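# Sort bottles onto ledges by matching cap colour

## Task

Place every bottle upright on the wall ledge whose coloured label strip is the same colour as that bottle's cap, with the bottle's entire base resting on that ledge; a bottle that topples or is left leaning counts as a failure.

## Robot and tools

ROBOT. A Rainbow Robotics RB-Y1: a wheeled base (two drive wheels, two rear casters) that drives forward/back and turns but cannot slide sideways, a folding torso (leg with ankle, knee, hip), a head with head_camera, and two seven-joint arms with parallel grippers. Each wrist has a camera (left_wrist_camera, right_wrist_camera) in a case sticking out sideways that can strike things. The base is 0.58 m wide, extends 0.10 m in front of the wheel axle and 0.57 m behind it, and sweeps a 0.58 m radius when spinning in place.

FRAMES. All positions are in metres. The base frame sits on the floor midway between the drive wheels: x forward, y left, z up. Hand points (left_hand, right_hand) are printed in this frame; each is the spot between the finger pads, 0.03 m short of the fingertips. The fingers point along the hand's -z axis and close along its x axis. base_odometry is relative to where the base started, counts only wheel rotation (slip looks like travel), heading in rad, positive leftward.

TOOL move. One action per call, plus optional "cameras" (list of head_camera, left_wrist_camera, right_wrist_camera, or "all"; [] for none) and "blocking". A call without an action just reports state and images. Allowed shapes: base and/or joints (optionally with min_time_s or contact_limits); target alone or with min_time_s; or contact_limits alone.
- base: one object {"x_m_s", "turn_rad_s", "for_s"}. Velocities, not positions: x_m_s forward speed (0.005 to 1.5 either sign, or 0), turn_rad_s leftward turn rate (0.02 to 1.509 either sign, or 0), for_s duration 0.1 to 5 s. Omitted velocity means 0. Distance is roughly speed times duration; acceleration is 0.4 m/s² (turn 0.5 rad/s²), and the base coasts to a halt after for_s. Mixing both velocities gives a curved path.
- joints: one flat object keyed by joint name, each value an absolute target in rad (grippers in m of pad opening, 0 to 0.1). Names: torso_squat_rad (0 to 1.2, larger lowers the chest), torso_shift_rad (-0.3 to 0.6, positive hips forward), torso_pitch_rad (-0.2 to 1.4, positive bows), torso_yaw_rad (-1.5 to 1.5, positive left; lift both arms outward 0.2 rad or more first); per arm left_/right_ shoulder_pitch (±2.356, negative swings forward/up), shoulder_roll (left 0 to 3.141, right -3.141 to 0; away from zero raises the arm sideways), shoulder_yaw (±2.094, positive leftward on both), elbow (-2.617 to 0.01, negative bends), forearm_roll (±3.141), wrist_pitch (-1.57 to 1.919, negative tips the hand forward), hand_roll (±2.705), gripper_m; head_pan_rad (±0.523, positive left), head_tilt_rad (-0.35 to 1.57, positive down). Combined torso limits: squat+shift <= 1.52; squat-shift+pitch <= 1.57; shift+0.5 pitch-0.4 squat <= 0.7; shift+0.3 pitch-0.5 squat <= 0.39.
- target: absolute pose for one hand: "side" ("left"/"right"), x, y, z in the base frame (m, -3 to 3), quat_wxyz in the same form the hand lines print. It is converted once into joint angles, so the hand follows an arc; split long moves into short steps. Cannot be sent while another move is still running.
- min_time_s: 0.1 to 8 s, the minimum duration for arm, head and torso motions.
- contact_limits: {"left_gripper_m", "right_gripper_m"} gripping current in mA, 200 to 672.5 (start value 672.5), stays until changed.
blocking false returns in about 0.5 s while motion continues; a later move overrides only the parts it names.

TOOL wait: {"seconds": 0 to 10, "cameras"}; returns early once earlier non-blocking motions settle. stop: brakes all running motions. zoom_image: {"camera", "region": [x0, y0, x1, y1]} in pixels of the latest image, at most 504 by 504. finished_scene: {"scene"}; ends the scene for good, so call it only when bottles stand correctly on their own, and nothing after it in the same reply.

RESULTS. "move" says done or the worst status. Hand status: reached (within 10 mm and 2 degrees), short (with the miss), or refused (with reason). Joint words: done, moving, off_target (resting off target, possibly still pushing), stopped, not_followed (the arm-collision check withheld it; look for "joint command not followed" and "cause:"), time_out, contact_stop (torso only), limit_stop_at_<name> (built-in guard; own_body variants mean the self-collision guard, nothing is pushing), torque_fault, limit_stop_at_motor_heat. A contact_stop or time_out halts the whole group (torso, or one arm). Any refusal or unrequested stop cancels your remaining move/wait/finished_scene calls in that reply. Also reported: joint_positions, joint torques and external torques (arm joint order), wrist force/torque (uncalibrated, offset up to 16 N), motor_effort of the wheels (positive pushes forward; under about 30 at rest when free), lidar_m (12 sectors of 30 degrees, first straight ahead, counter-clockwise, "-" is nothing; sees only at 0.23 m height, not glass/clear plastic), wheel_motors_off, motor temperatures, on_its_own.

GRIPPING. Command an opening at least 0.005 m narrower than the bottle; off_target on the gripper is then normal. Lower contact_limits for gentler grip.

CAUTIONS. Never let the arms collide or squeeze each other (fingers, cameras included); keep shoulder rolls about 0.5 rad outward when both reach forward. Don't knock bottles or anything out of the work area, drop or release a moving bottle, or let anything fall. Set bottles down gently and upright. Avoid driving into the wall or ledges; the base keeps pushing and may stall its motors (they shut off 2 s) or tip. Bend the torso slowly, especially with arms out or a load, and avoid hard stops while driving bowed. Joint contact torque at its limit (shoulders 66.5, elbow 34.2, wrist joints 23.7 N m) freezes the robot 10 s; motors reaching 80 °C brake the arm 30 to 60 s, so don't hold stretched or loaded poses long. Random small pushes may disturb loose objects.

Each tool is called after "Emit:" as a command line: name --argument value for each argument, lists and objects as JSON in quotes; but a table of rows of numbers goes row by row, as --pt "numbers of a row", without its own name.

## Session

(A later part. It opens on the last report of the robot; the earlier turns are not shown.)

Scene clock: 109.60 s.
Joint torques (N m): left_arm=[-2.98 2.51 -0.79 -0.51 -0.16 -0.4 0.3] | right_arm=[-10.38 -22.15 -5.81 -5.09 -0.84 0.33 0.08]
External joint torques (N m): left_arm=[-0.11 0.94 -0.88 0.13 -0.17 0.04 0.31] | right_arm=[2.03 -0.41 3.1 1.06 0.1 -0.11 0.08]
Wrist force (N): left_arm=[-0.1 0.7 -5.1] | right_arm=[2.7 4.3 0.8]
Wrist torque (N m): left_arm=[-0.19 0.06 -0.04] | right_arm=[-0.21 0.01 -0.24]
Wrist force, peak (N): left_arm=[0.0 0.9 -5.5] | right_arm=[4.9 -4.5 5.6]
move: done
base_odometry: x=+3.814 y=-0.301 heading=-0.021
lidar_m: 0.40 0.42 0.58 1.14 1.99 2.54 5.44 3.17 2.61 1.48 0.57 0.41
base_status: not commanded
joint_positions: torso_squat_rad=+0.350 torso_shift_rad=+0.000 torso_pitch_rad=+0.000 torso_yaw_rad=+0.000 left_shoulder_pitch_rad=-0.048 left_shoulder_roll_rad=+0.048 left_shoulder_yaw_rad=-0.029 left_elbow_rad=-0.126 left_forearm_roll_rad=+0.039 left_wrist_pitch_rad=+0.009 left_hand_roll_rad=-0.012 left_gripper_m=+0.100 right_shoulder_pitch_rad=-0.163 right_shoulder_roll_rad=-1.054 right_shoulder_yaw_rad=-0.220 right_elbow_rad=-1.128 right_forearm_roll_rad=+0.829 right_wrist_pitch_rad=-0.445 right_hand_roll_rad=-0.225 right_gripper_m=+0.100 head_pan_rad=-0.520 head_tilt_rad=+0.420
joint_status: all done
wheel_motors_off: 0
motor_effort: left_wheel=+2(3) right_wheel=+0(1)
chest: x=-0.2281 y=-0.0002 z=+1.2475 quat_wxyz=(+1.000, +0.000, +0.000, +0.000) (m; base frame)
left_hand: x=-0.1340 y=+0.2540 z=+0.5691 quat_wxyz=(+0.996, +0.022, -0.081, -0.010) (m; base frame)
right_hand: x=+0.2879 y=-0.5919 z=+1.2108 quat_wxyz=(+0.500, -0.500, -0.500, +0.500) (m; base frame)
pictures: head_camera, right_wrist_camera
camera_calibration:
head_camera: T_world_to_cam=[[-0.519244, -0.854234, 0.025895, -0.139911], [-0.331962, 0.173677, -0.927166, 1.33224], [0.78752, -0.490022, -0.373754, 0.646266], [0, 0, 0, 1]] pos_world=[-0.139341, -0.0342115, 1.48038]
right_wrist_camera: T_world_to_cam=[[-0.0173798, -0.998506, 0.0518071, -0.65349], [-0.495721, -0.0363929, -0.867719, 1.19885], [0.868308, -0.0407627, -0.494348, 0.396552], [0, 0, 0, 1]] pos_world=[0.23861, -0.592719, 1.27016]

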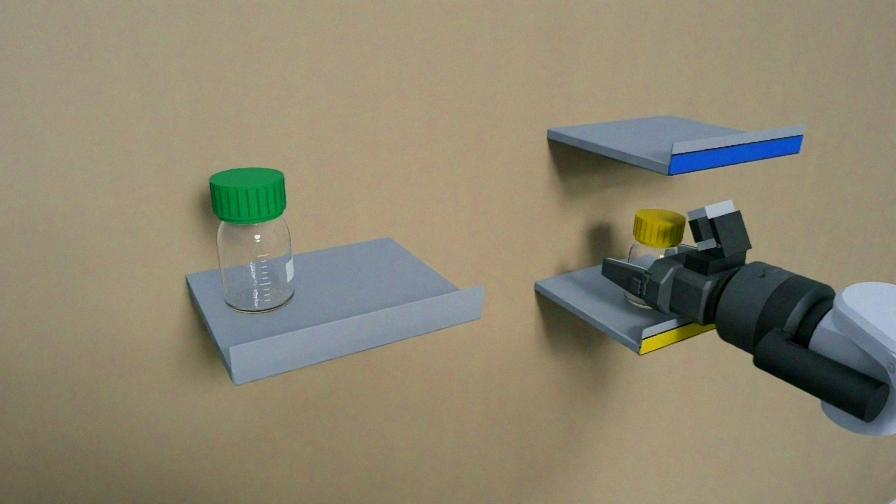

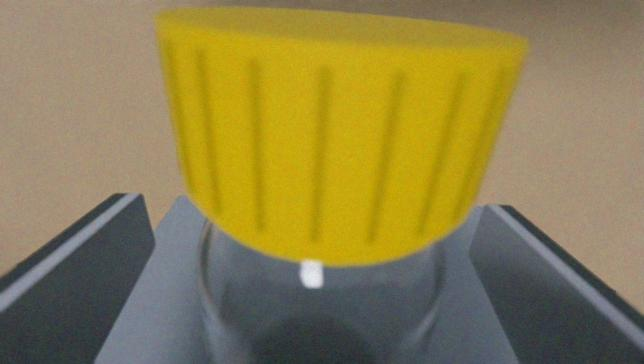

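Emit:
move --target '{"side": "right", "x": 0.20, "y": -0.588, "z": 1.213, "quat_wxyz": [0.5, -0.5, -0.5, 0.5]}' --min_time_s 1.5 --cameras '["head_camera", "right_wrist_camera"]'

Emit:
zoom_image --camera "head_camera" --region '[520, 130, 776, 370]'

Scene clock: 112.53 s.
Joint torques (N m): left_arm=[-2.85 2.37 -0.61 -0.62 -0.04 -0.58 0.22] | right_arm=[-4.78 -20.26 -10.15 -4.9 -0.94 0.67 -0.03]
External joint torques (N m): left_arm=[0.01 0.8 -0.7 0.02 -0.05 -0.14 0.23] | right_arm=[1.83 -0.48 0.36 0.27 -0.06 0.15 -0.03]
Wrist force (N): left_arm=[0.2 0.9 -4.9] | right_arm=[3.7 4.9 0.7]
Wrist torque (N m): left_arm=[-0.21 0.10 -0.04] | right_arm=[-0.29 0.13 -0.03]
Wrist force, peak (N): left_arm=[0.0 1.1 -5.3] | right_arm=[2.7 5.6 0.4]
move: done
base_odometry: x=+3.814 y=-0.301 heading=-0.021
lidar_m: 0.40 0.42 0.60 1.15 1.98 2.54 5.43 3.17 2.60 1.47 0.57 0.42
base_status: not commanded
joint_positions: torso_squat_rad=+0.350 torso_shift_rad=+0.000 torso_pitch_rad=+0.000 torso_yaw_rad=+0.000 left_shoulder_pitch_rad=-0.048 left_shoulder_roll_rad=+0.048 left_shoulder_yaw_rad=-0.029 left_elbow_rad=-0.126 left_forearm_roll_rad=+0.039 left_wrist_pitch_rad=+0.009 left_hand_roll_rad=-0.012 left_gripper_m=+0.100 right_shoulder_pitch_rad=+0.273 right_shoulder_roll_rad=-1.044 right_shoulder_yaw_rad=-0.462 right_elbow_rad=-1.484 right_forearm_roll_rad=+0.753 right_wrist_pitch_rad=-0.413 right_hand_roll_rad=-0.262 right_gripper_m=+0.100 head_pan_rad=-0.520 head_tilt_rad=+0.420
joint_status: all done
wheel_motors_off: 0
motor_effort: left_wheel=+3(3) right_wheel=+0(2)
chest: x=-0.2281 y=-0.0002 z=+1.2475 quat_wxyz=(+1.000, +0.000, +0.000, +0.000) (m; base frame)
left_hand: x=-0.1340 y=+0.2540 z=+0.5691 quat_wxyz=(+0.996, +0.022, -0.081, -0.010) (m; base frame)
right_hand: x=+0.2006 y=-0.5879 z=+1.2134 quat_wxyz=(+0.498, -0.499, -0.502, +0.501) (m; base frame)
right_hand_status: reached (checked arc, planned for 1.5 s): 1 mm and 0.4 deg off.
pictures: head_camera, right_wrist_camera
camera_calibration:
head_camera: T_world_to_cam=[[-0.519244, -0.854234, 0.025895, -0.139911], [-0.331962, 0.173677, -0.927166, 1.33224], [0.78752, -0.490022, -0.373754, 0.646266], [0, 0, 0, 1]] pos_world=[-0.139341, -0.0342115, 1.48038]
right_wrist_camera: T_world_to_cam=[[-0.0114326, -0.998574, 0.0521532, -0.652911], [-0.493699, -0.0397192, -0.868725, 1.15681], [0.869558, -0.0356798, -0.49254, 0.474405], [0, 0, 0, 1]] pos_world=[0.151128, -0.589106, 1.27266]

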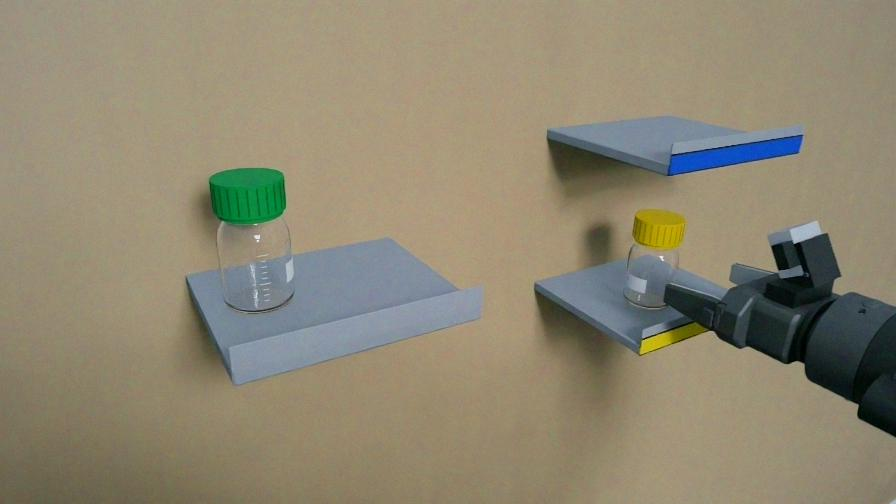

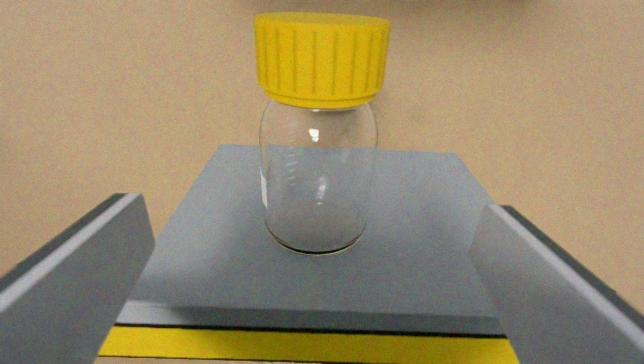

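Scaled by 1.969 from the camera's 896x504 image, which has a finer 1280x720 frame.

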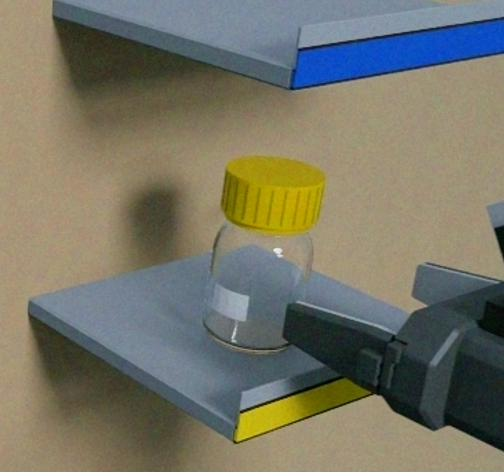

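Emit:
move --target '{"side": "right", "x": 0.12, "y": -0.45, "z": 1.25, "quat_wxyz": [0.5, -0.5, -0.5, 0.5]}' --min_time_s 1.0

Emit:
move --joints '{"head_pan_rad": 0.25, "head_tilt_rad": 0.35}' --cameras '["head_camera", "right_wrist_camera"]'

Emit:
zoom_image --camera "head_camera" --region '[100, 50, 604, 500]'

Scene clock: 114.73 s.
Joint torques (N m): left_arm=[-2.96 2.65 -0.6 -0.63 -0.14 -0.42 0.24] | right_arm=[-0.15 -10.36 -9.49 -1.97 0.04 0.69 0.13]
External joint torques (N m): left_arm=[-0.09 1.08 -0.69 0 -0.15 0.02 0.25] | right_arm=[0.53 -1.49 0.61 0.87 -0.08 -0.33 0.14]
Wrist force (N): left_arm=[0.0 1.0 -5.1] | right_arm=[2.8 4.3 0.5]
Wrist torque (N m): left_arm=[-0.22 0.07 -0.04] | right_arm=[-0.23 0.05 -0.02]
Wrist force, peak (N): left_arm=[0.0 0.7 -5.4] | right_arm=[3.5 5.8 0.5]
move: done
base_odometry: x=+3.814 y=-0.301 heading=-0.021
lidar_m: 0.40 0.42 0.59 1.14 1.98 2.54 5.44 3.16 2.59 1.47 0.56 0.42
base_status: not commanded
joint_positions: torso_squat_rad=+0.350 torso_shift_rad=+0.000 torso_pitch_rad=+0.000 torso_yaw_rad=+0.000 left_shoulder_pitch_rad=-0.048 left_shoulder_roll_rad=+0.048 left_shoulder_yaw_rad=-0.029 left_elbow_rad=-0.126 left_forearm_roll_rad=+0.039 left_wrist_pitch_rad=+0.009 left_hand_roll_rad=-0.012 left_gripper_m=+0.100 right_shoulder_pitch_rad=+0.967 right_shoulder_roll_rad=-1.118 right_shoulder_yaw_rad=-0.644 right_elbow_rad=-2.321 right_forearm_roll_rad=+0.815 right_wrist_pitch_rad=+0.161 right_hand_roll_rad=-0.539 right_gripper_m=+0.100 head_pan_rad=-0.520 head_tilt_rad=+0.420
joint_status: all done
wheel_motors_off: 0
motor_effort: left_wheel=+2(3) right_wheel=-1(2)
chest: x=-0.2280 y=-0.0002 z=+1.2475 quat_wxyz=(+1.000, +0.000, +0.000, +0.000) (m; base frame)
left_hand: x=-0.1340 y=+0.2540 z=+0.5691 quat_wxyz=(+0.996, +0.022, -0.081, -0.010) (m; base frame)
right_hand: x=+0.1201 y=-0.4499 z=+1.2499 quat_wxyz=(+0.500, -0.500, -0.500, +0.500) (m; base frame)
right_hand_status: reached (checked arc, planned for 1.1 s): 0 mm and 0.1 deg off.
pictures: none

Scene clock: 115.90 s.
Joint torques (N m): left_arm=[-3.26 2.19 -0.44 -0.67 -0.17 -0.51 0.23] | right_arm=[-0.16 -10.69 -9.17 -2.1 0.06 0.81 0.06]
External joint torques (N m): left_arm=[-0.39 0.62 -0.52 -0.04 -0.17 -0.07 0.24] | right_arm=[0.51 -1.82 0.93 0.74 -0.07 -0.22 0.07]
Wrist force (N): left_arm=[0.0 1.0 -5.1] | right_arm=[2.8 4.7 0.9]
Wrist torque (N m): left_arm=[-0.21 0.07 -0.03] | right_arm=[-0.26 0.07 -0.07]
Wrist force, peak (N): left_arm=[-0.1 0.8 -5.4] | right_arm=[3.3 4.7 0.7]
move: done
base_odometry: x=+3.814 y=-0.301 heading=-0.021
lidar_m: 0.40 0.41 0.59 1.15 1.98 2.54 5.44 3.17 2.59 1.48 0.57 0.42
base_status: not commanded
joint_positions: torso_squat_rad=+0.350 torso_shift_rad=+0.000 torso_pitch_rad=+0.000 torso_yaw_rad=+0.000 left_shoulder_pitch_rad=-0.048 left_shoulder_roll_rad=+0.048 left_shoulder_yaw_rad=-0.029 left_elbow_rad=-0.126 left_forearm_roll_rad=+0.039 left_wrist_pitch_rad=+0.009 left_hand_roll_rad=-0.012 left_gripper_m=+0.100 right_shoulder_pitch_rad=+0.967 right_shoulder_roll_rad=-1.118 right_shoulder_yaw_rad=-0.644 right_elbow_rad=-2.321 right_forearm_roll_rad=+0.815 right_wrist_pitch_rad=+0.161 right_hand_roll_rad=-0.539 right_gripper_m=+0.100 head_pan_rad=+0.250 head_tilt_rad=+0.350
joint_status: all done
wheel_motors_off: 0
motor_effort: left_wheel=+2(3) right_wheel=-2(2)
chest: x=-0.2280 y=-0.0002 z=+1.2475 quat_wxyz=(+1.000, +0.000, +0.000, +0.000) (m; base frame)
left_hand: x=-0.1340 y=+0.2540 z=+0.5691 quat_wxyz=(+0.996, +0.022, -0.081, -0.010) (m; base frame)
right_hand: x=+0.1201 y=-0.4499 z=+1.2499 quat_wxyz=(+0.500, -0.500, -0.500, +0.500) (m; base frame)
pictures: head_camera, right_wrist_camera
camera_calibration:
head_camera: T_world_to_cam=[[0.220134, -0.975176, 0.0239274, 0.0152814], [-0.295105, -0.089956, -0.951221, 1.37464], [0.92976, 0.202335, -0.307582, 0.579919], [0, 0, 0, 1]] pos_world=[-0.136886, 0.0212214, 1.48559]
right_wrist_camera: T_world_to_cam=[[-0.0160663, -0.998566, 0.0510711, -0.515997], [-0.495867, -0.0363966, -0.867635, 1.15461], [0.86825, -0.0392642, -0.494571, 0.568419], [0, 0, 0, 1]] pos_world=[0.0707123, -0.450915, 1.30926]

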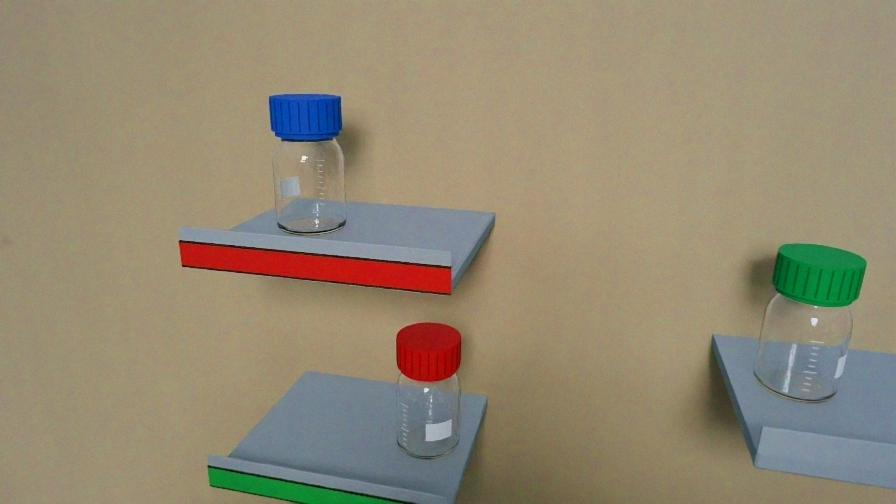

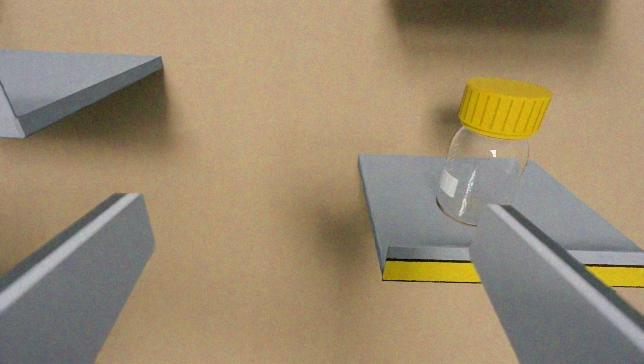

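Scaled by 1.000.

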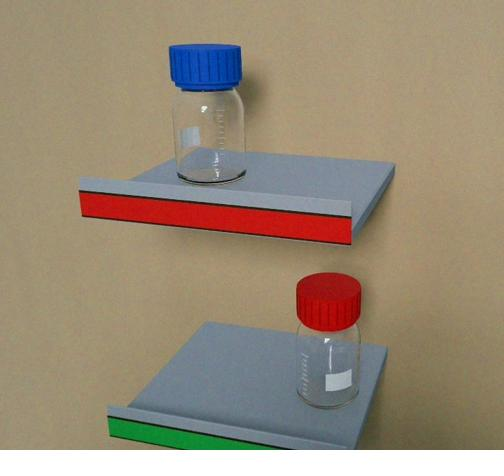

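Emit:
move --target '{"side": "right", "x": 0.12, "y": -0.10, "z": 1.36, "quat_wxyz": [0.4, -0.4, -0.583, 0.583]}' --min_time_s 1.5 --cameras '["head_camera", "right_wrist_camera"]'

Scene clock: 120.50 s.
Joint torques (N m): left_arm=[-2.94 2.37 -0.6 -0.78 -0.2 -0.37 0.26] | right_arm=[-7.04 -5.36 -2.42 7.09 0.84 0.77 0.17]
External joint torques (N m): left_arm=[-0.07 0.81 -0.69 -0.15 -0.21 0.07 0.27] | right_arm=[-0.25 -0.58 2.63 -0.92 0.18 0.03 0.18]
Wrist force (N): left_arm=[0.1 0.8 -5.2] | right_arm=[2.8 3.6 -2.2]
Wrist torque (N m): left_arm=[-0.22 0.09 -0.04] | right_arm=[-0.12 0.03 -0.22]
Wrist force, peak (N): left_arm=[0.0 1.1 -5.4] | right_arm=[3.0 5.6 1.3]
move: short
base_odometry: x=+3.814 y=-0.301 heading=-0.021
lidar_m: 0.40 0.42 0.58 1.14 1.97 2.55 5.43 3.18 2.59 1.46 0.56 0.42
base_status: not commanded
joint_positions: torso_squat_rad=+0.350 torso_shift_rad=+0.000 torso_pitch_rad=+0.000 torso_yaw_rad=+0.000 left_shoulder_pitch_rad=-0.048 left_shoulder_roll_rad=+0.048 left_shoulder_yaw_rad=-0.029 left_elbow_rad=-0.126 left_forearm_roll_rad=+0.039 left_wrist_pitch_rad=+0.009 left_hand_roll_rad=-0.012 left_gripper_m=+0.100 right_shoulder_pitch_rad=-0.098 right_shoulder_roll_rad=-2.423 right_shoulder_yaw_rad=-0.392 right_elbow_rad=-2.617 right_forearm_roll_rad=-0.646 right_wrist_pitch_rad=+0.442 right_hand_roll_rad=-0.442 right_gripper_m=+0.100 head_pan_rad=+0.250 head_tilt_rad=+0.350
joint_status: all done
wheel_motors_off: 0
motor_effort: left_wheel=+2(3) right_wheel=-2(3)
chest: x=-0.2280 y=-0.0002 z=+1.2475 quat_wxyz=(+1.000, +0.000, +0.000, +0.000) (m; base frame)
left_hand: x=-0.1340 y=+0.2540 z=+0.5691 quat_wxyz=(+0.996, +0.022, -0.081, -0.010) (m; base frame)
right_hand: x=+0.1207 y=-0.0998 z=+1.3605 quat_wxyz=(+0.422, -0.278, -0.496, +0.706) (m; base frame)
right_hand_status: short (checked arc, as near as the solve gets, planned for 1.5 s): 1 mm and 22.5 deg off. The place is met; only the turn is off.
pictures: head_camera, right_wrist_camera
camera_calibration:
head_camera: T_world_to_cam=[[0.220134, -0.975176, 0.0239274, 0.0152814], [-0.295105, -0.089956, -0.951221, 1.37464], [0.92976, 0.202335, -0.307582, 0.579919], [0, 0, 0, 1]] pos_world=[-0.136886, 0.0212214, 1.48559]
right_wrist_camera: T_world_to_cam=[[0.491536, -0.870409, 0.0279515, -0.189066], [-0.663293, -0.394986, -0.635633, 0.932389], [0.564301, 0.293896, -0.771485, 1.08303], [0, 0, 0, 1]] pos_world=[0.100227, -0.114582, 1.43348]

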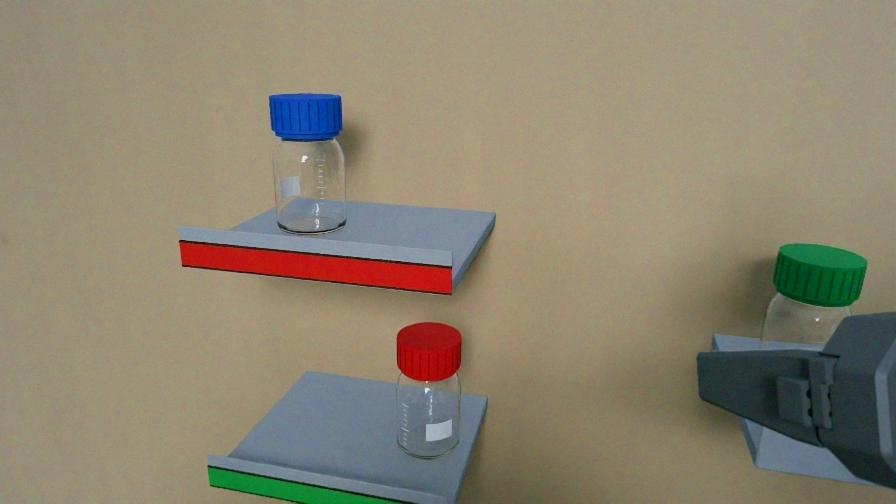

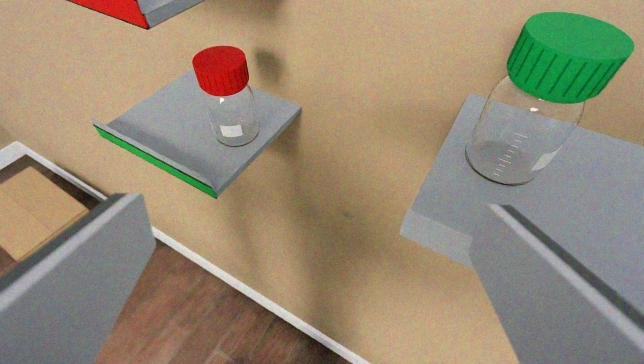

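Emit:
move --joints '{"right_shoulder_pitch_rad": 0.5, "right_shoulder_roll_rad": -0.3, "right_shoulder_yaw_rad": 0.3, "right_elbow_rad": -2.4, "right_forearm_roll_rad": 1.2, "right_wrist_pitch_rad": 0.0, "right_hand_roll_rad": 0.2}' --min_time_s 1.5 --cameras '["head_camera", "right_wrist_camera"]'

Scene clock: 126.20 s.
Joint torques (N m): left_arm=[-3.26 2.16 -0.33 -0.65 -0.14 -0.52 0.26] | right_arm=[-2.51 -1.93 -0.81 -9.22 -0.33 -0.05 -0.23]
External joint torques (N m): left_arm=[-0.39 0.59 -0.41 -0.02 -0.15 -0.09 0.27] | right_arm=[-0.25 -0.54 0.8 1.22 -0.32 0.33 -0.23]
Wrist force (N): left_arm=[-0.4 1.0 -5.0] | right_arm=[2.5 4.8 2.6]
Wrist torque (N m): left_arm=[-0.24 0.01 -0.04] | right_arm=[-0.35 -0.02 -0.23]
Wrist force, peak (N): left_arm=[-0.1 0.9 -5.4] | right_arm=[4.1 6.6 2.4]
move: done
base_odometry: x=+3.814 y=-0.301 heading=-0.021
lidar_m: 0.40 0.42 0.59 1.14 1.98 2.54 5.44 3.17 2.59 1.46 0.56 0.42
base_status: not commanded
joint_positions: torso_squat_rad=+0.350 torso_shift_rad=+0.000 torso_pitch_rad=+0.000 torso_yaw_rad=+0.000 left_shoulder_pitch_rad=-0.048 left_shoulder_roll_rad=+0.048 left_shoulder_yaw_rad=-0.029 left_elbow_rad=-0.126 left_forearm_roll_rad=+0.039 left_wrist_pitch_rad=+0.009 left_hand_roll_rad=-0.012 left_gripper_m=+0.100 right_shoulder_pitch_rad=+0.500 right_shoulder_roll_rad=-0.300 right_shoulder_yaw_rad=+0.300 right_elbow_rad=-2.400 right_forearm_roll_rad=+1.200 right_wrist_pitch_rad=+0.000 right_hand_roll_rad=+0.200 right_gripper_m=+0.100 head_pan_rad=+0.250 head_tilt_rad=+0.350
joint_status: all done
wheel_motors_off: 0
motor_effort: left_wheel=+2(3) right_wheel=-1(3)
chest: x=-0.2280 y=-0.0002 z=+1.2475 quat_wxyz=(+1.000, +0.000, +0.000, +0.000) (m; base frame)
left_hand: x=-0.1340 y=+0.2540 z=+0.5691 quat_wxyz=(+0.996, +0.022, -0.081, -0.010) (m; base frame)
right_hand: x=+0.1250 y=-0.1566 z=+1.1808 quat_wxyz=(+0.365, -0.474, -0.640, +0.482) (m; base frame)
pictures: head_camera, right_wrist_camera
camera_calibration:
head_camera: T_world_to_cam=[[0.220117, -0.975183, 0.0238078, 0.0153592], [-0.295159, -0.0898457, -0.951214, 1.37461], [0.929747, 0.202352, -0.307611, 0.57998], [0, 0, 0, 1]] pos_world=[-0.136886, 0.0211211, 1.48559]
right_wrist_camera: T_world_to_cam=[[0.255187, -0.966251, 0.0352047, -0.229598], [-0.226789, -0.0952099, -0.969279, 1.18497], [0.939918, 0.239363, -0.243431, 0.279585], [0, 0, 0, 1]] pos_world=[0.0645415, -0.17595, 1.22471]

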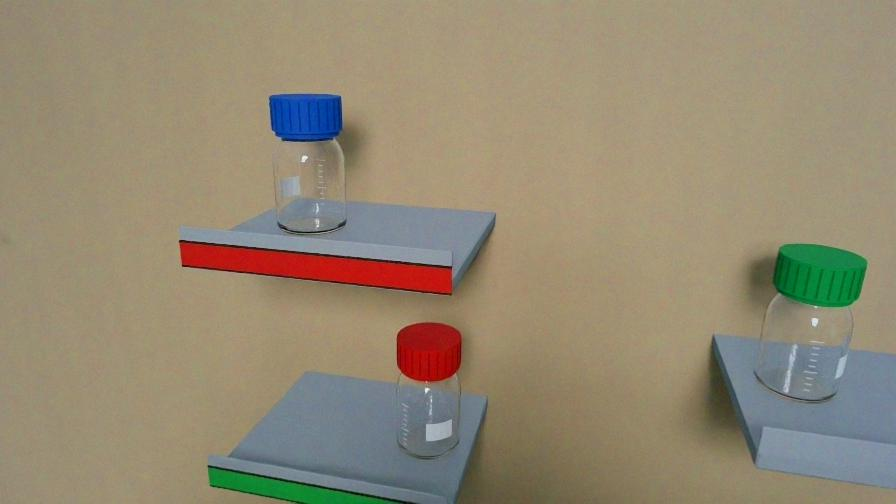

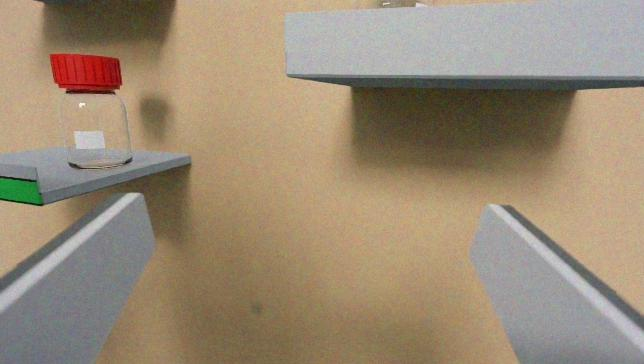

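Emit:
move --target '{"side": "right", "x": 0.15, "y": 0.08, "z": 1.33, "quat_wxyz": [0.3299, -0.3299, -0.6254, 0.6254]}' --min_time_s 1.5 --cameras '["head_camera", "right_wrist_camera"]'

Scene clock: 128.30 s.
Joint torques (N m): left_arm=[-3.12 2.61 -0.4 -0.46 -0.09 -0.45 0.37] | right_arm=[-14.44 -1.36 -6.07 -3.47 1.43 -1.2 -0.17]
External joint torques (N m): left_arm=[-0.26 1.04 -0.48 0.17 -0.09 -0.02 0.38] | right_arm=[0.6 -0.83 1.08 0.54 -0.02 0.17 -0.16]
Wrist force (N): left_arm=[0.1 1.2 -5.2] | right_arm=[2.4 4.8 0.7]
Wrist torque (N m): left_arm=[-0.25 0.07 -0.03] | right_arm=[-0.27 -0.03 -0.21]
Wrist force, peak (N): left_arm=[-2.6 0.7 -5.0] | right_arm=[29.1 -11.5 166.5]
move: done
base_odometry: x=+3.814 y=-0.301 heading=-0.021
lidar_m: 0.40 0.42 0.59 1.14 1.97 2.54 5.44 3.16 2.60 1.46 0.56 0.42
base_status: not commanded
joint_positions: torso_squat_rad=+0.350 torso_shift_rad=+0.000 torso_pitch_rad=+0.000 torso_yaw_rad=+0.000 left_shoulder_pitch_rad=-0.048 left_shoulder_roll_rad=+0.048 left_shoulder_yaw_rad=-0.029 left_elbow_rad=-0.126 left_forearm_roll_rad=+0.039 left_wrist_pitch_rad=+0.009 left_hand_roll_rad=-0.012 left_gripper_m=+0.100 right_shoulder_pitch_rad=-0.862 right_shoulder_roll_rad=-0.306 right_shoulder_yaw_rad=+0.743 right_elbow_rad=-2.392 right_forearm_roll_rad=+0.090 right_wrist_pitch_rad=+1.375 right_hand_roll_rad=+0.754 right_gripper_m=+0.100 head_pan_rad=+0.250 head_tilt_rad=+0.350
joint_status: all done
wheel_motors_off: 0
motor_effort: left_wheel=-5(32) right_wheel=+4(35)
chest: x=-0.2280 y=-0.0002 z=+1.2475 quat_wxyz=(+1.000, +0.000, +0.000, +0.000) (m; base frame)
left_hand: x=-0.1340 y=+0.2540 z=+0.5691 quat_wxyz=(+0.996, +0.022, -0.081, -0.010) (m; base frame)
right_hand: x=+0.1500 y=+0.0800 z=+1.3301 quat_wxyz=(+0.330, -0.330, -0.626, +0.625) (m; base frame)
right_hand_status: reached (checked arc, planned for 1.5 s): 0 mm and 0.0 deg off.
pictures: head_camera, right_wrist_camera
camera_calibration:
head_camera: T_world_to_cam=[[0.220098, -0.975187, 0.0238147, 0.0153463], [-0.295131, -0.0898399, -0.951224, 1.37463], [0.929761, 0.202334, -0.307581, 0.579938], [0, 0, 0, 1]] pos_world=[-0.136886, 0.0211212, 1.48559]
right_wrist_camera: T_world_to_cam=[[0.549963, -0.833617, 0.0512286, -0.088694], [-0.389004, -0.309951, -0.867529, 1.26403], [0.739065, 0.45718, -0.494742, 0.58279], [0, 0, 0, 1]] pos_world=[0.109771, 0.0514098, 1.38946]

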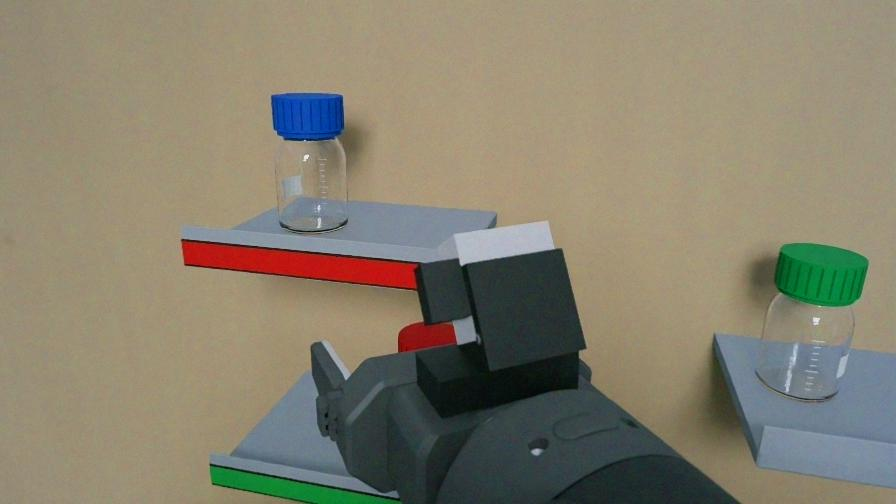

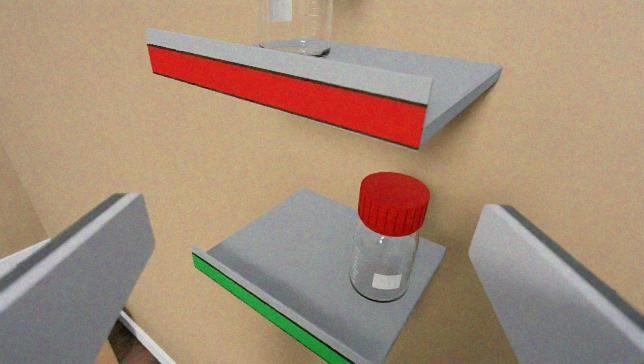

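Emit:
move --base '{"x_m_s": -0.3, "for_s": 0.667}' --cameras '["head_camera", "right_wrist_camera"]'

Emit:
move --target '{"side": "right", "x": 0.27, "y": 0.23, "z": 1.395, "quat_wxyz": [0.5, -0.5, -0.5, 0.5]}' --min_time_s 1.5 --cameras '["head_camera", "right_wrist_camera"]'

Scene clock: 133.50 s.
Joint torques (N m): left_arm=[-3.42 2.33 -0.83 -0.79 -0.16 -0.54 0.2] | right_arm=[-14.19 -1.18 -5.57 -3.31 1.22 -1.53 -0.16]
External joint torques (N m): left_arm=[-0.56 0.77 -0.92 -0.16 -0.17 -0.1 0.21] | right_arm=[0.85 -0.65 1.58 0.69 -0.23 -0.15 -0.15]
Wrist force (N): left_arm=[0.0 0.7 -5.0] | right_arm=[2.9 4.8 0.8]
Wrist torque (N m): left_arm=[-0.18 0.05 -0.03] | right_arm=[-0.27 -0.02 -0.21]
Wrist force, peak (N): left_arm=[-0.1 0.9 -5.5] | right_arm=[3.6 5.3 0.9]
move: done
base_odometry: x=+3.636 y=-0.297 heading=-0.020
lidar_m: 0.58 0.61 0.86 1.17 1.91 2.87 5.26 3.03 2.58 2.07 0.81 0.61
base_status: done (sent for 0.67 of 0.67 s)
joint_positions: torso_squat_rad=+0.350 torso_shift_rad=+0.000 torso_pitch_rad=+0.000 torso_yaw_rad=+0.000 left_shoulder_pitch_rad=-0.047 left_shoulder_roll_rad=+0.048 left_shoulder_yaw_rad=-0.029 left_elbow_rad=-0.126 left_forearm_roll_rad=+0.039 left_wrist_pitch_rad=+0.009 left_hand_roll_rad=-0.012 left_gripper_m=+0.100 right_shoulder_pitch_rad=-0.862 right_shoulder_roll_rad=-0.306 right_shoulder_yaw_rad=+0.743 right_elbow_rad=-2.392 right_forearm_roll_rad=+0.090 right_wrist_pitch_rad=+1.374 right_hand_roll_rad=+0.754 right_gripper_m=+0.100 head_pan_rad=+0.250 head_tilt_rad=+0.350
joint_status: not commanded
wheel_motors_off: 0
motor_effort: left_wheel=+4(31) right_wheel=-4(18)
chest: x=-0.2281 y=-0.0002 z=+1.2475 quat_wxyz=(+1.000, +0.000, +0.000, +0.000) (m; base frame)
left_hand: x=-0.1341 y=+0.2541 z=+0.5691 quat_wxyz=(+0.996, +0.022, -0.081, -0.010) (m; base frame)
right_hand: x=+0.1499 y=+0.0800 z=+1.3301 quat_wxyz=(+0.330, -0.330, -0.626, +0.625) (m; base frame)
pictures: head_camera, right_wrist_camera
camera_calibration:
head_camera: T_world_to_cam=[[0.220108, -0.975184, 0.0238546, 0.0153105], [-0.295034, -0.089861, -0.951252, 1.37466], [0.929789, 0.20234, -0.307491, 0.579902], [0, 0, 0, 1]] pos_world=[-0.136986, 0.0211212, 1.48559]
right_wrist_camera: T_world_to_cam=[[0.549959, -0.833612, 0.05135, -0.0888129], [-0.388853, -0.309981, -0.867586, 1.26414], [0.739147, 0.457169, -0.494629, 0.582748], [0, 0, 0, 1]] pos_world=[0.109672, 0.0514097, 1.38956]

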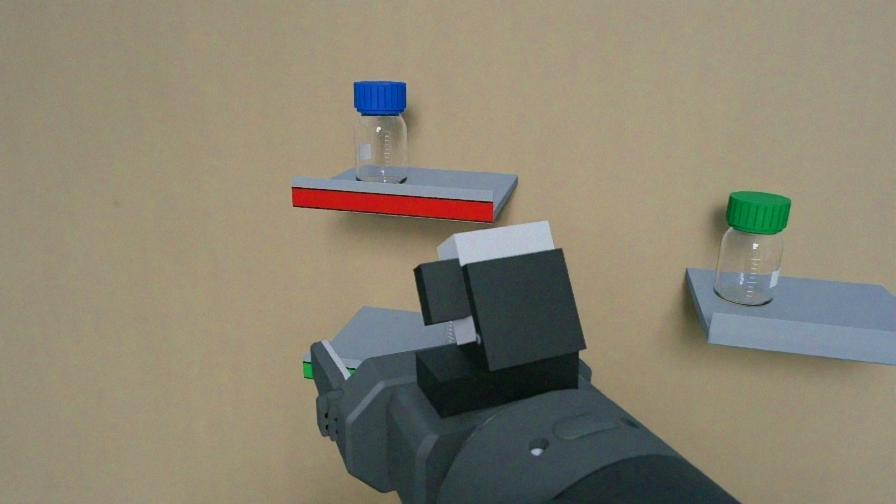

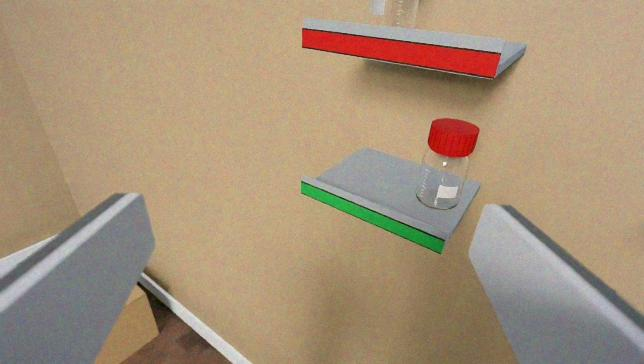

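Scene clock: 133.80 s.
Joint torques (N m): left_arm=[-3.86 1.96 -0.91 -0.8 -0.11 -0.43 0.3] | right_arm=[-14.52 -1.07 -5.08 -3.68 1.28 -1.42 -0.13]
External joint torques (N m): left_arm=[-1 0.4 -1 -0.17 -0.11 0.01 0.31] | right_arm=[0.52 -0.54 2.07 0.33 -0.18 -0.04 -0.12]
Wrist force (N): left_arm=[0.0 1.0 -5.1] | right_arm=[2.2 5.0 0.3]
Wrist torque (N m): left_arm=[-0.21 0.07 -0.04] | right_arm=[-0.31 -0.06 -0.26]
Wrist force, peak (N): left_arm=[0.0 1.0 -5.3] | right_arm=[3.2 5.0 1.0]
move: refused
base_odometry: x=+3.636 y=-0.297 heading=-0.020
lidar_m: 0.58 0.61 0.85 1.17 1.91 2.87 5.26 3.03 2.58 2.08 0.81 0.60
base_status: not commanded
joint_positions: torso_squat_rad=+0.350 torso_shift_rad=+0.000 torso_pitch_rad=+0.000 torso_yaw_rad=+0.000 left_shoulder_pitch_rad=-0.047 left_shoulder_roll_rad=+0.048 left_shoulder_yaw_rad=-0.029 left_elbow_rad=-0.126 left_forearm_roll_rad=+0.039 left_wrist_pitch_rad=+0.009 left_hand_roll_rad=-0.012 left_gripper_m=+0.100 right_shoulder_pitch_rad=-0.862 right_shoulder_roll_rad=-0.306 right_shoulder_yaw_rad=+0.743 right_elbow_rad=-2.392 right_forearm_roll_rad=+0.090 right_wrist_pitch_rad=+1.374 right_hand_roll_rad=+0.754 right_gripper_m=+0.100 head_pan_rad=+0.250 head_tilt_rad=+0.350
joint_status: not commanded
wheel_motors_off: 0
motor_effort: left_wheel=+3(4) right_wheel=-4(4)
chest: x=-0.2281 y=-0.0002 z=+1.2475 quat_wxyz=(+1.000, +0.000, +0.000, +0.000) (m; base frame)
left_hand: x=-0.1341 y=+0.2541 z=+0.5691 quat_wxyz=(+0.996, +0.022, -0.081, -0.010) (m; base frame)
right_hand: x=+0.1499 y=+0.0800 z=+1.3301 quat_wxyz=(+0.330, -0.330, -0.626, +0.625) (m; base frame)
right_hand_status: refused: the posture found for that pose stands 1 mm from the chest (limit 10 mm). Nothing moved. The solve starts from where the arm stands: from another posture it may find a clear one.
pictures: head_camera, right_wrist_camera
camera_calibration:
head_camera: T_world_to_cam=[[0.220108, -0.975184, 0.0238546, 0.0153105], [-0.295034, -0.089861, -0.951252, 1.37466], [0.929789, 0.20234, -0.307491, 0.579902], [0, 0, 0, 1]] pos_world=[-0.136986, 0.0211212, 1.48559]
right_wrist_camera: T_world_to_cam=[[0.549959, -0.833612, 0.05135, -0.0888129], [-0.388853, -0.309981, -0.867586, 1.26414], [0.739147, 0.457169, -0.494629, 0.582748], [0, 0, 0, 1]] pos_world=[0.109672, 0.0514097, 1.38956]

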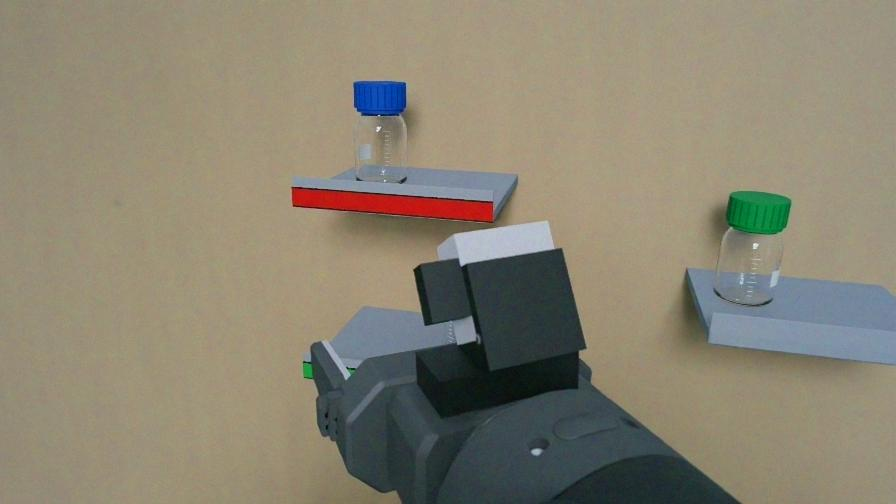

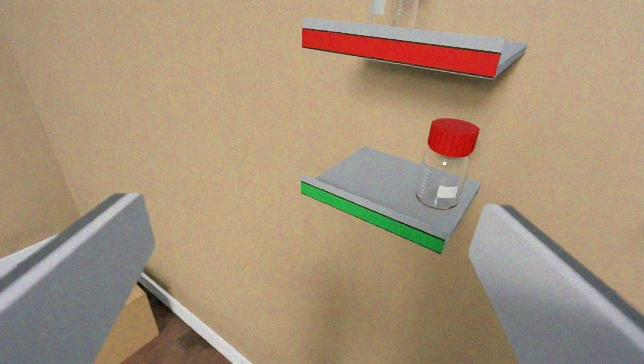

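Emit:
move --target '{"side": "right", "x": 0.27, "y": 0.22, "z": 1.395, "quat_wxyz": [0.3907, -0.3907, -0.5894, 0.5894]}' --min_time_s 1.2 --cameras '["head_camera", "right_wrist_camera"]'

Scene clock: 137.00 s.
Joint torques (N m): left_arm=[-3.43 2.19 -0.73 -0.73 -0.17 -0.45 0.22] | right_arm=[-18.52 -7.03 -6.04 -3.09 1.43 -0.57 0.07]
External joint torques (N m): left_arm=[-0.57 0.63 -0.82 -0.1 -0.18 -0.01 0.23] | right_arm=[1.12 -0.55 2.62 0.57 -0.27 0.3 0.08]
Wrist force (N): left_arm=[0.0 0.5 -4.8] | right_arm=[3.2 5.0 0.7]
Wrist torque (N m): left_arm=[-0.18 0.07 -0.03] | right_arm=[-0.32 0.06 -0.04]
Wrist force, peak (N): left_arm=[-0.1 1.2 -5.4] | right_arm=[3.5 5.4 2.3]
move: done
base_odometry: x=+3.636 y=-0.297 heading=-0.020
lidar_m: 0.57 0.60 0.85 1.17 1.91 2.87 5.26 3.03 2.58 2.07 0.81 0.60
base_status: not commanded
joint_positions: torso_squat_rad=+0.350 torso_shift_rad=+0.000 torso_pitch_rad=+0.000 torso_yaw_rad=+0.000 left_shoulder_pitch_rad=-0.048 left_shoulder_roll_rad=+0.048 left_shoulder_yaw_rad=-0.029 left_elbow_rad=-0.126 left_forearm_roll_rad=+0.039 left_wrist_pitch_rad=+0.009 left_hand_roll_rad=-0.012 left_gripper_m=+0.100 right_shoulder_pitch_rad=-1.533 right_shoulder_roll_rad=+0.000 right_shoulder_yaw_rad=+0.780 right_elbow_rad=-1.335 right_forearm_roll_rad=+0.104 right_wrist_pitch_rad=+1.193 right_hand_roll_rad=+0.447 right_gripper_m=+0.100 head_pan_rad=+0.250 head_tilt_rad=+0.350
joint_status: all done
wheel_motors_off: 0
motor_effort: left_wheel=+5(5) right_wheel=-6(7)
chest: x=-0.2280 y=-0.0002 z=+1.2475 quat_wxyz=(+1.000, +0.000, +0.000, +0.000) (m; base frame)
left_hand: x=-0.1340 y=+0.2541 z=+0.5691 quat_wxyz=(+0.996, +0.022, -0.081, -0.010) (m; base frame)
right_hand: x=+0.2698 y=+0.2193 z=+1.3953 quat_wxyz=(+0.390, -0.391, -0.590, +0.589) (m; base frame)
right_hand_status: reached (checked arc, planned for 1.2 s): 1 mm and 0.1 deg off.
pictures: head_camera, right_wrist_camera
camera_calibration:
head_camera: T_world_to_cam=[[0.220104, -0.975185, 0.0238331, 0.0153197], [-0.295127, -0.0898589, -0.951223, 1.37463], [0.929761, 0.202334, -0.307581, 0.579938], [0, 0, 0, 1]] pos_world=[-0.136886, 0.0211212, 1.48559]
right_wrist_camera: T_world_to_cam=[[0.374157, -0.92596, 0.0510352, 0.0260915], [-0.442156, -0.226497, -0.867869, 1.40695], [0.815172, 0.302154, -0.494164, 0.47543], [0, 0, 0, 1]] pos_world=[0.224771, 0.199177, 1.45466]

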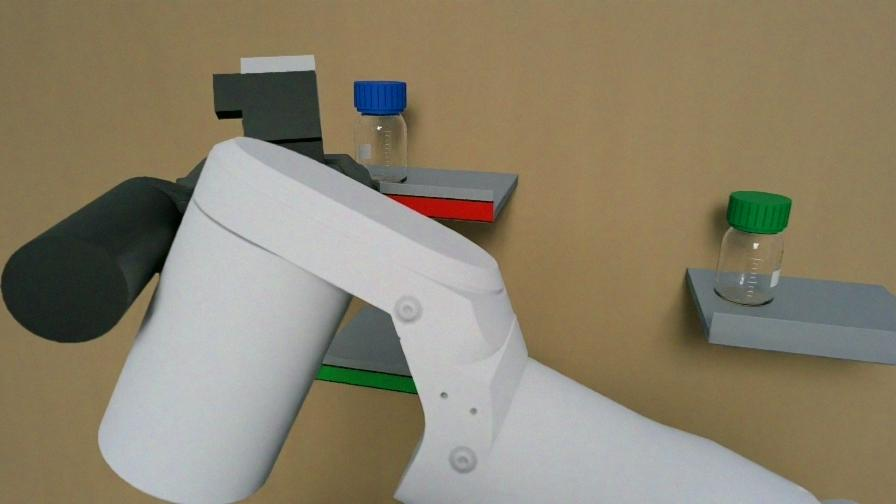

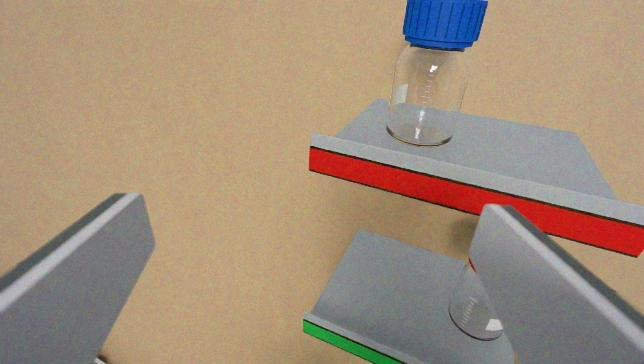

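Emit:
move --base '{"x_m_s": 0.25, "for_s": 0.8}' --cameras '["head_camera", "right_wrist_camera"]'

Scene clock: 139.80 s.
Joint torques (N m): left_arm=[-2.25 2.1 -0.57 -0.52 -0.02 -0.48 0.27] | right_arm=[-16.41 -5.89 -6.04 -2.66 0.93 -0.23 0.17]
External joint torques (N m): left_arm=[0.62 0.54 -0.65 0.11 -0.03 -0.04 0.28] | right_arm=[3.23 0.6 2.62 0.99 -0.76 0.64 0.17]
Wrist force (N): left_arm=[0.0 1.0 -5.1] | right_arm=[2.5 1.3 0.5]
Wrist torque (N m): left_arm=[-0.24 0.06 -0.04] | right_arm=[-0.17 -0.06 -0.24]
Wrist force, peak (N): left_arm=[0.2 1.3 -5.3] | right_arm=[4.4 2.9 4.7]
move: done
base_odometry: x=+3.836 y=-0.301 heading=-0.020
lidar_m: 0.38 0.40 0.55 1.14 1.99 2.56 5.46 3.19 2.59 1.37 0.53 0.40
base_status: done (sent for 0.8 of 0.8 s)
joint_positions: torso_squat_rad=+0.350 torso_shift_rad=+0.000 torso_pitch_rad=+0.000 torso_yaw_rad=+0.000 left_shoulder_pitch_rad=-0.048 left_shoulder_roll_rad=+0.048 left_shoulder_yaw_rad=-0.029 left_elbow_rad=-0.126 left_forearm_roll_rad=+0.039 left_wrist_pitch_rad=+0.009 left_hand_roll_rad=-0.012 left_gripper_m=+0.100 right_shoulder_pitch_rad=-1.533 right_shoulder_roll_rad=+0.000 right_shoulder_yaw_rad=+0.780 right_elbow_rad=-1.335 right_forearm_roll_rad=+0.104 right_wrist_pitch_rad=+1.193 right_hand_roll_rad=+0.447 right_gripper_m=+0.100 head_pan_rad=+0.250 head_tilt_rad=+0.350
joint_status: not commanded
wheel_motors_off: 0
motor_effort: left_wheel=+2(32) right_wheel=-5(28)
chest: x=-0.2280 y=-0.0002 z=+1.2475 quat_wxyz=(+1.000, +0.000, +0.000, +0.000) (m; base frame)
left_hand: x=-0.1338 y=+0.2541 z=+0.5691 quat_wxyz=(+0.996, +0.022, -0.081, -0.010) (m; base frame)
right_hand: x=+0.2699 y=+0.2192 z=+1.3956 quat_wxyz=(+0.390, -0.391, -0.590, +0.589) (m; base frame)
pictures: head_camera, right_wrist_camera
camera_calibration:
head_camera: T_world_to_cam=[[0.22012, -0.975182, 0.0238063, 0.0153396], [-0.295248, -0.0898642, -0.951185, 1.37459], [0.929718, 0.202346, -0.307701, 0.580017], [0, 0, 0, 1]] pos_world=[-0.136785, 0.0211212, 1.48559]
right_wrist_camera: T_world_to_cam=[[0.374079, -0.925984, 0.0511718, 0.0258067], [-0.441663, -0.226399, -0.868146, 1.40746], [0.815474, 0.302155, -0.493664, 0.474813], [0, 0, 0, 1]] pos_world=[0.224772, 0.199077, 1.45496]

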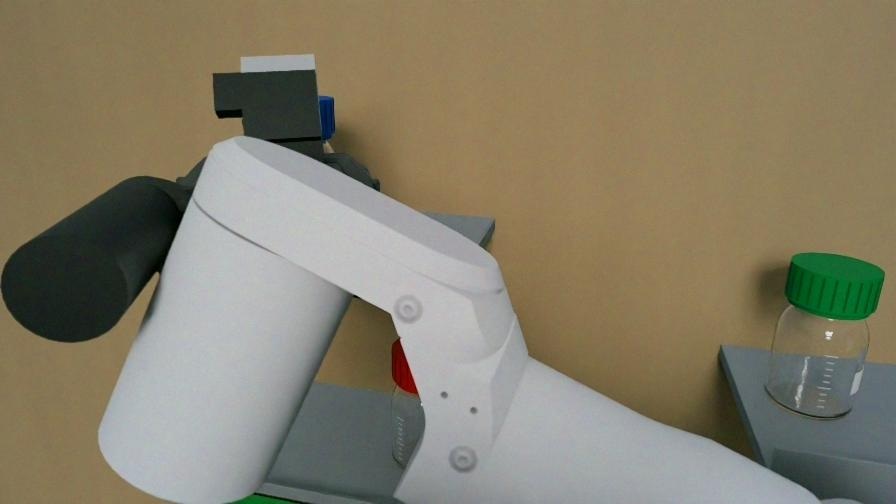

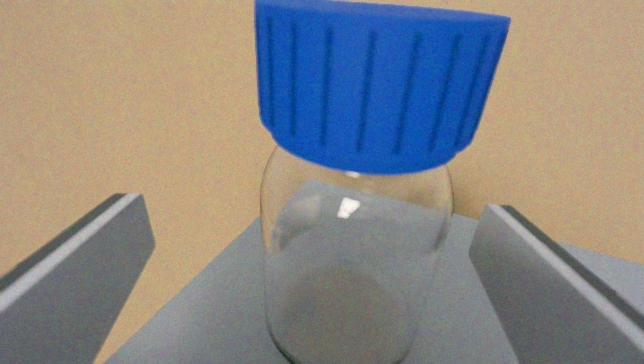

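Emit:
move --base '{"x_m_s": 0.1, "for_s": 0.28}' --cameras '["right_wrist_camera"]'

Emit:
move --joints '{"right_gripper_m": 0.045}' --cameras '["right_wrist_camera"]'

Scene clock: 141.13 s.
Joint torques (N m): left_arm=[-2.46 2.48 -0.67 -0.59 -0.18 -0.43 0.24] | right_arm=[-17.53 -6.12 -6.54 -2.97 1.33 -0.61 0.16]
External joint torques (N m): left_arm=[0.41 0.91 -0.76 0.04 -0.19 0 0.24] | right_arm=[2.11 0.36 2.13 0.7 -0.37 0.26 0.17]
Wrist force (N): left_arm=[-0.1 0.9 -5.1] | right_arm=[2.7 4.6 0.4]
Wrist torque (N m): left_arm=[-0.21 0.07 -0.04] | right_arm=[-0.29 0.01 -0.08]
Wrist force, peak (N): left_arm=[0.4 0.9 -5.4] | right_arm=[3.1 4.9 0.1]
move: done
base_odometry: x=+3.863 y=-0.302 heading=-0.019
lidar_m: 0.35 0.38 0.52 1.14 1.99 2.57 5.49 3.20 2.59 1.29 0.50 0.37
base_status: done (sent for 0.27 of 0.27 s)
joint_positions: torso_squat_rad=+0.350 torso_shift_rad=+0.000 torso_pitch_rad=+0.000 torso_yaw_rad=+0.000 left_shoulder_pitch_rad=-0.048 left_shoulder_roll_rad=+0.048 left_shoulder_yaw_rad=-0.029 left_elbow_rad=-0.126 left_forearm_roll_rad=+0.039 left_wrist_pitch_rad=+0.009 left_hand_roll_rad=-0.012 left_gripper_m=+0.100 right_shoulder_pitch_rad=-1.533 right_shoulder_roll_rad=+0.000 right_shoulder_yaw_rad=+0.780 right_elbow_rad=-1.335 right_forearm_roll_rad=+0.104 right_wrist_pitch_rad=+1.193 right_hand_roll_rad=+0.447 right_gripper_m=+0.100 head_pan_rad=+0.250 head_tilt_rad=+0.350
joint_status: not commanded
wheel_motors_off: 0
motor_effort: left_wheel=+3(30) right_wheel=-4(15)
chest: x=-0.2279 y=-0.0002 z=+1.2475 quat_wxyz=(+1.000, +0.000, +0.000, +0.000) (m; base frame)
left_hand: x=-0.1339 y=+0.2541 z=+0.5691 quat_wxyz=(+0.996, +0.022, -0.081, -0.010) (m; base frame)
right_hand: x=+0.2701 y=+0.2192 z=+1.3953 quat_wxyz=(+0.390, -0.391, -0.590, +0.589) (m; base frame)
pictures: right_wrist_camera
camera_calibration:
right_wrist_camera: T_world_to_cam=[[0.373918, -0.926057, 0.0510308, 0.0259655], [-0.442207, -0.226376, -0.867875, 1.40705], [0.815254, 0.301948, -0.494155, 0.475225], [0, 0, 0, 1]] pos_world=[0.225071, 0.199076, 1.45466]

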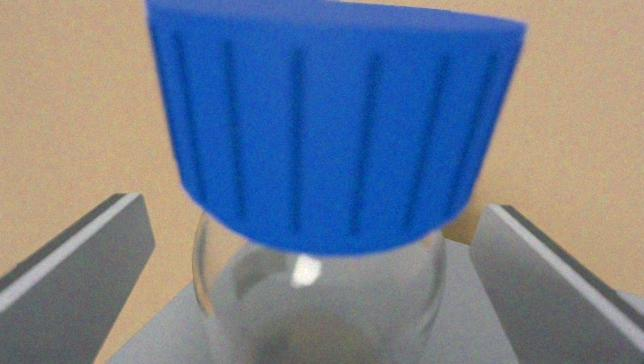

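Scene clock: 142.27 s.
Joint torques (N m): left_arm=[-2.31 2.82 -0.63 -0.47 -0.06 -0.45 0.27] | right_arm=[-17.42 -6.9 -6.39 -2.84 1.4 -0.63 0.21]
External joint torques (N m): left_arm=[0.55 1.26 -0.71 0.16 -0.06 -0.01 0.28] | right_arm=[2.22 -0.42 2.27 0.82 -0.29 0.24 0.21]
Wrist force (N): left_arm=[0.3 0.9 -5.2] | right_arm=[2.8 3.3 0.0]
Wrist torque (N m): left_arm=[-0.21 0.12 -0.05] | right_arm=[-0.28 0.07 -0.12]
Wrist force, peak (N): left_arm=[-0.2 1.3 -5.5] | right_arm=[3.3 4.7 1.1]
move: off_target
base_odometry: x=+3.863 y=-0.302 heading=-0.019
lidar_m: 0.35 0.38 0.52 1.14 2.00 2.57 5.48 3.20 2.59 1.28 0.50 0.36
base_status: not commanded
joint_positions: torso_squat_rad=+0.350 torso_shift_rad=+0.000 torso_pitch_rad=+0.000 torso_yaw_rad=+0.000 left_shoulder_pitch_rad=-0.048 left_shoulder_roll_rad=+0.048 left_shoulder_yaw_rad=-0.029 left_elbow_rad=-0.126 left_forearm_roll_rad=+0.039 left_wrist_pitch_rad=+0.009 left_hand_roll_rad=-0.012 left_gripper_m=+0.100 right_shoulder_pitch_rad=-1.533 right_shoulder_roll_rad=+0.000 right_shoulder_yaw_rad=+0.780 right_elbow_rad=-1.335 right_forearm_roll_rad=+0.104 right_wrist_pitch_rad=+1.193 right_hand_roll_rad=+0.447 right_gripper_m=+0.055 head_pan_rad=+0.250 head_tilt_rad=+0.350
joint_status: right_gripper_m off_target (ended at +0.055, target +0.045)
wheel_motors_off: 0
motor_effort: left_wheel=+3(3) right_wheel=-4(4)
chest: x=-0.2279 y=-0.0002 z=+1.2475 quat_wxyz=(+1.000, +0.000, +0.000, +0.000) (m; base frame)
left_hand: x=-0.1339 y=+0.2541 z=+0.5691 quat_wxyz=(+0.996, +0.022, -0.081, -0.010) (m; base frame)
right_hand: x=+0.2701 y=+0.2192 z=+1.3953 quat_wxyz=(+0.390, -0.391, -0.590, +0.589) (m; base frame)
pictures: right_wrist_camera
camera_calibration:
right_wrist_camera: T_world_to_cam=[[0.373918, -0.926057, 0.0510308, 0.0260029], [-0.442207, -0.226376, -0.867875, 1.40701], [0.815254, 0.301948, -0.494155, 0.475307], [0, 0, 0, 1]] pos_world=[0.224971, 0.199076, 1.45466]

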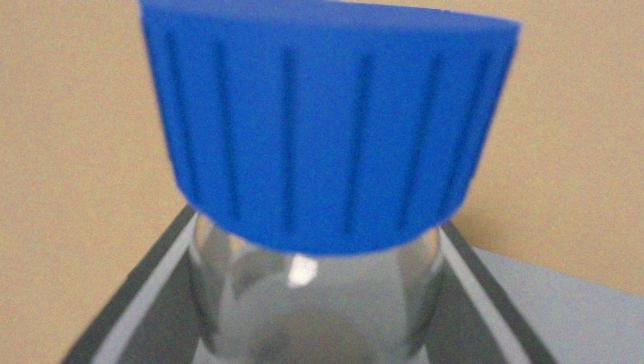

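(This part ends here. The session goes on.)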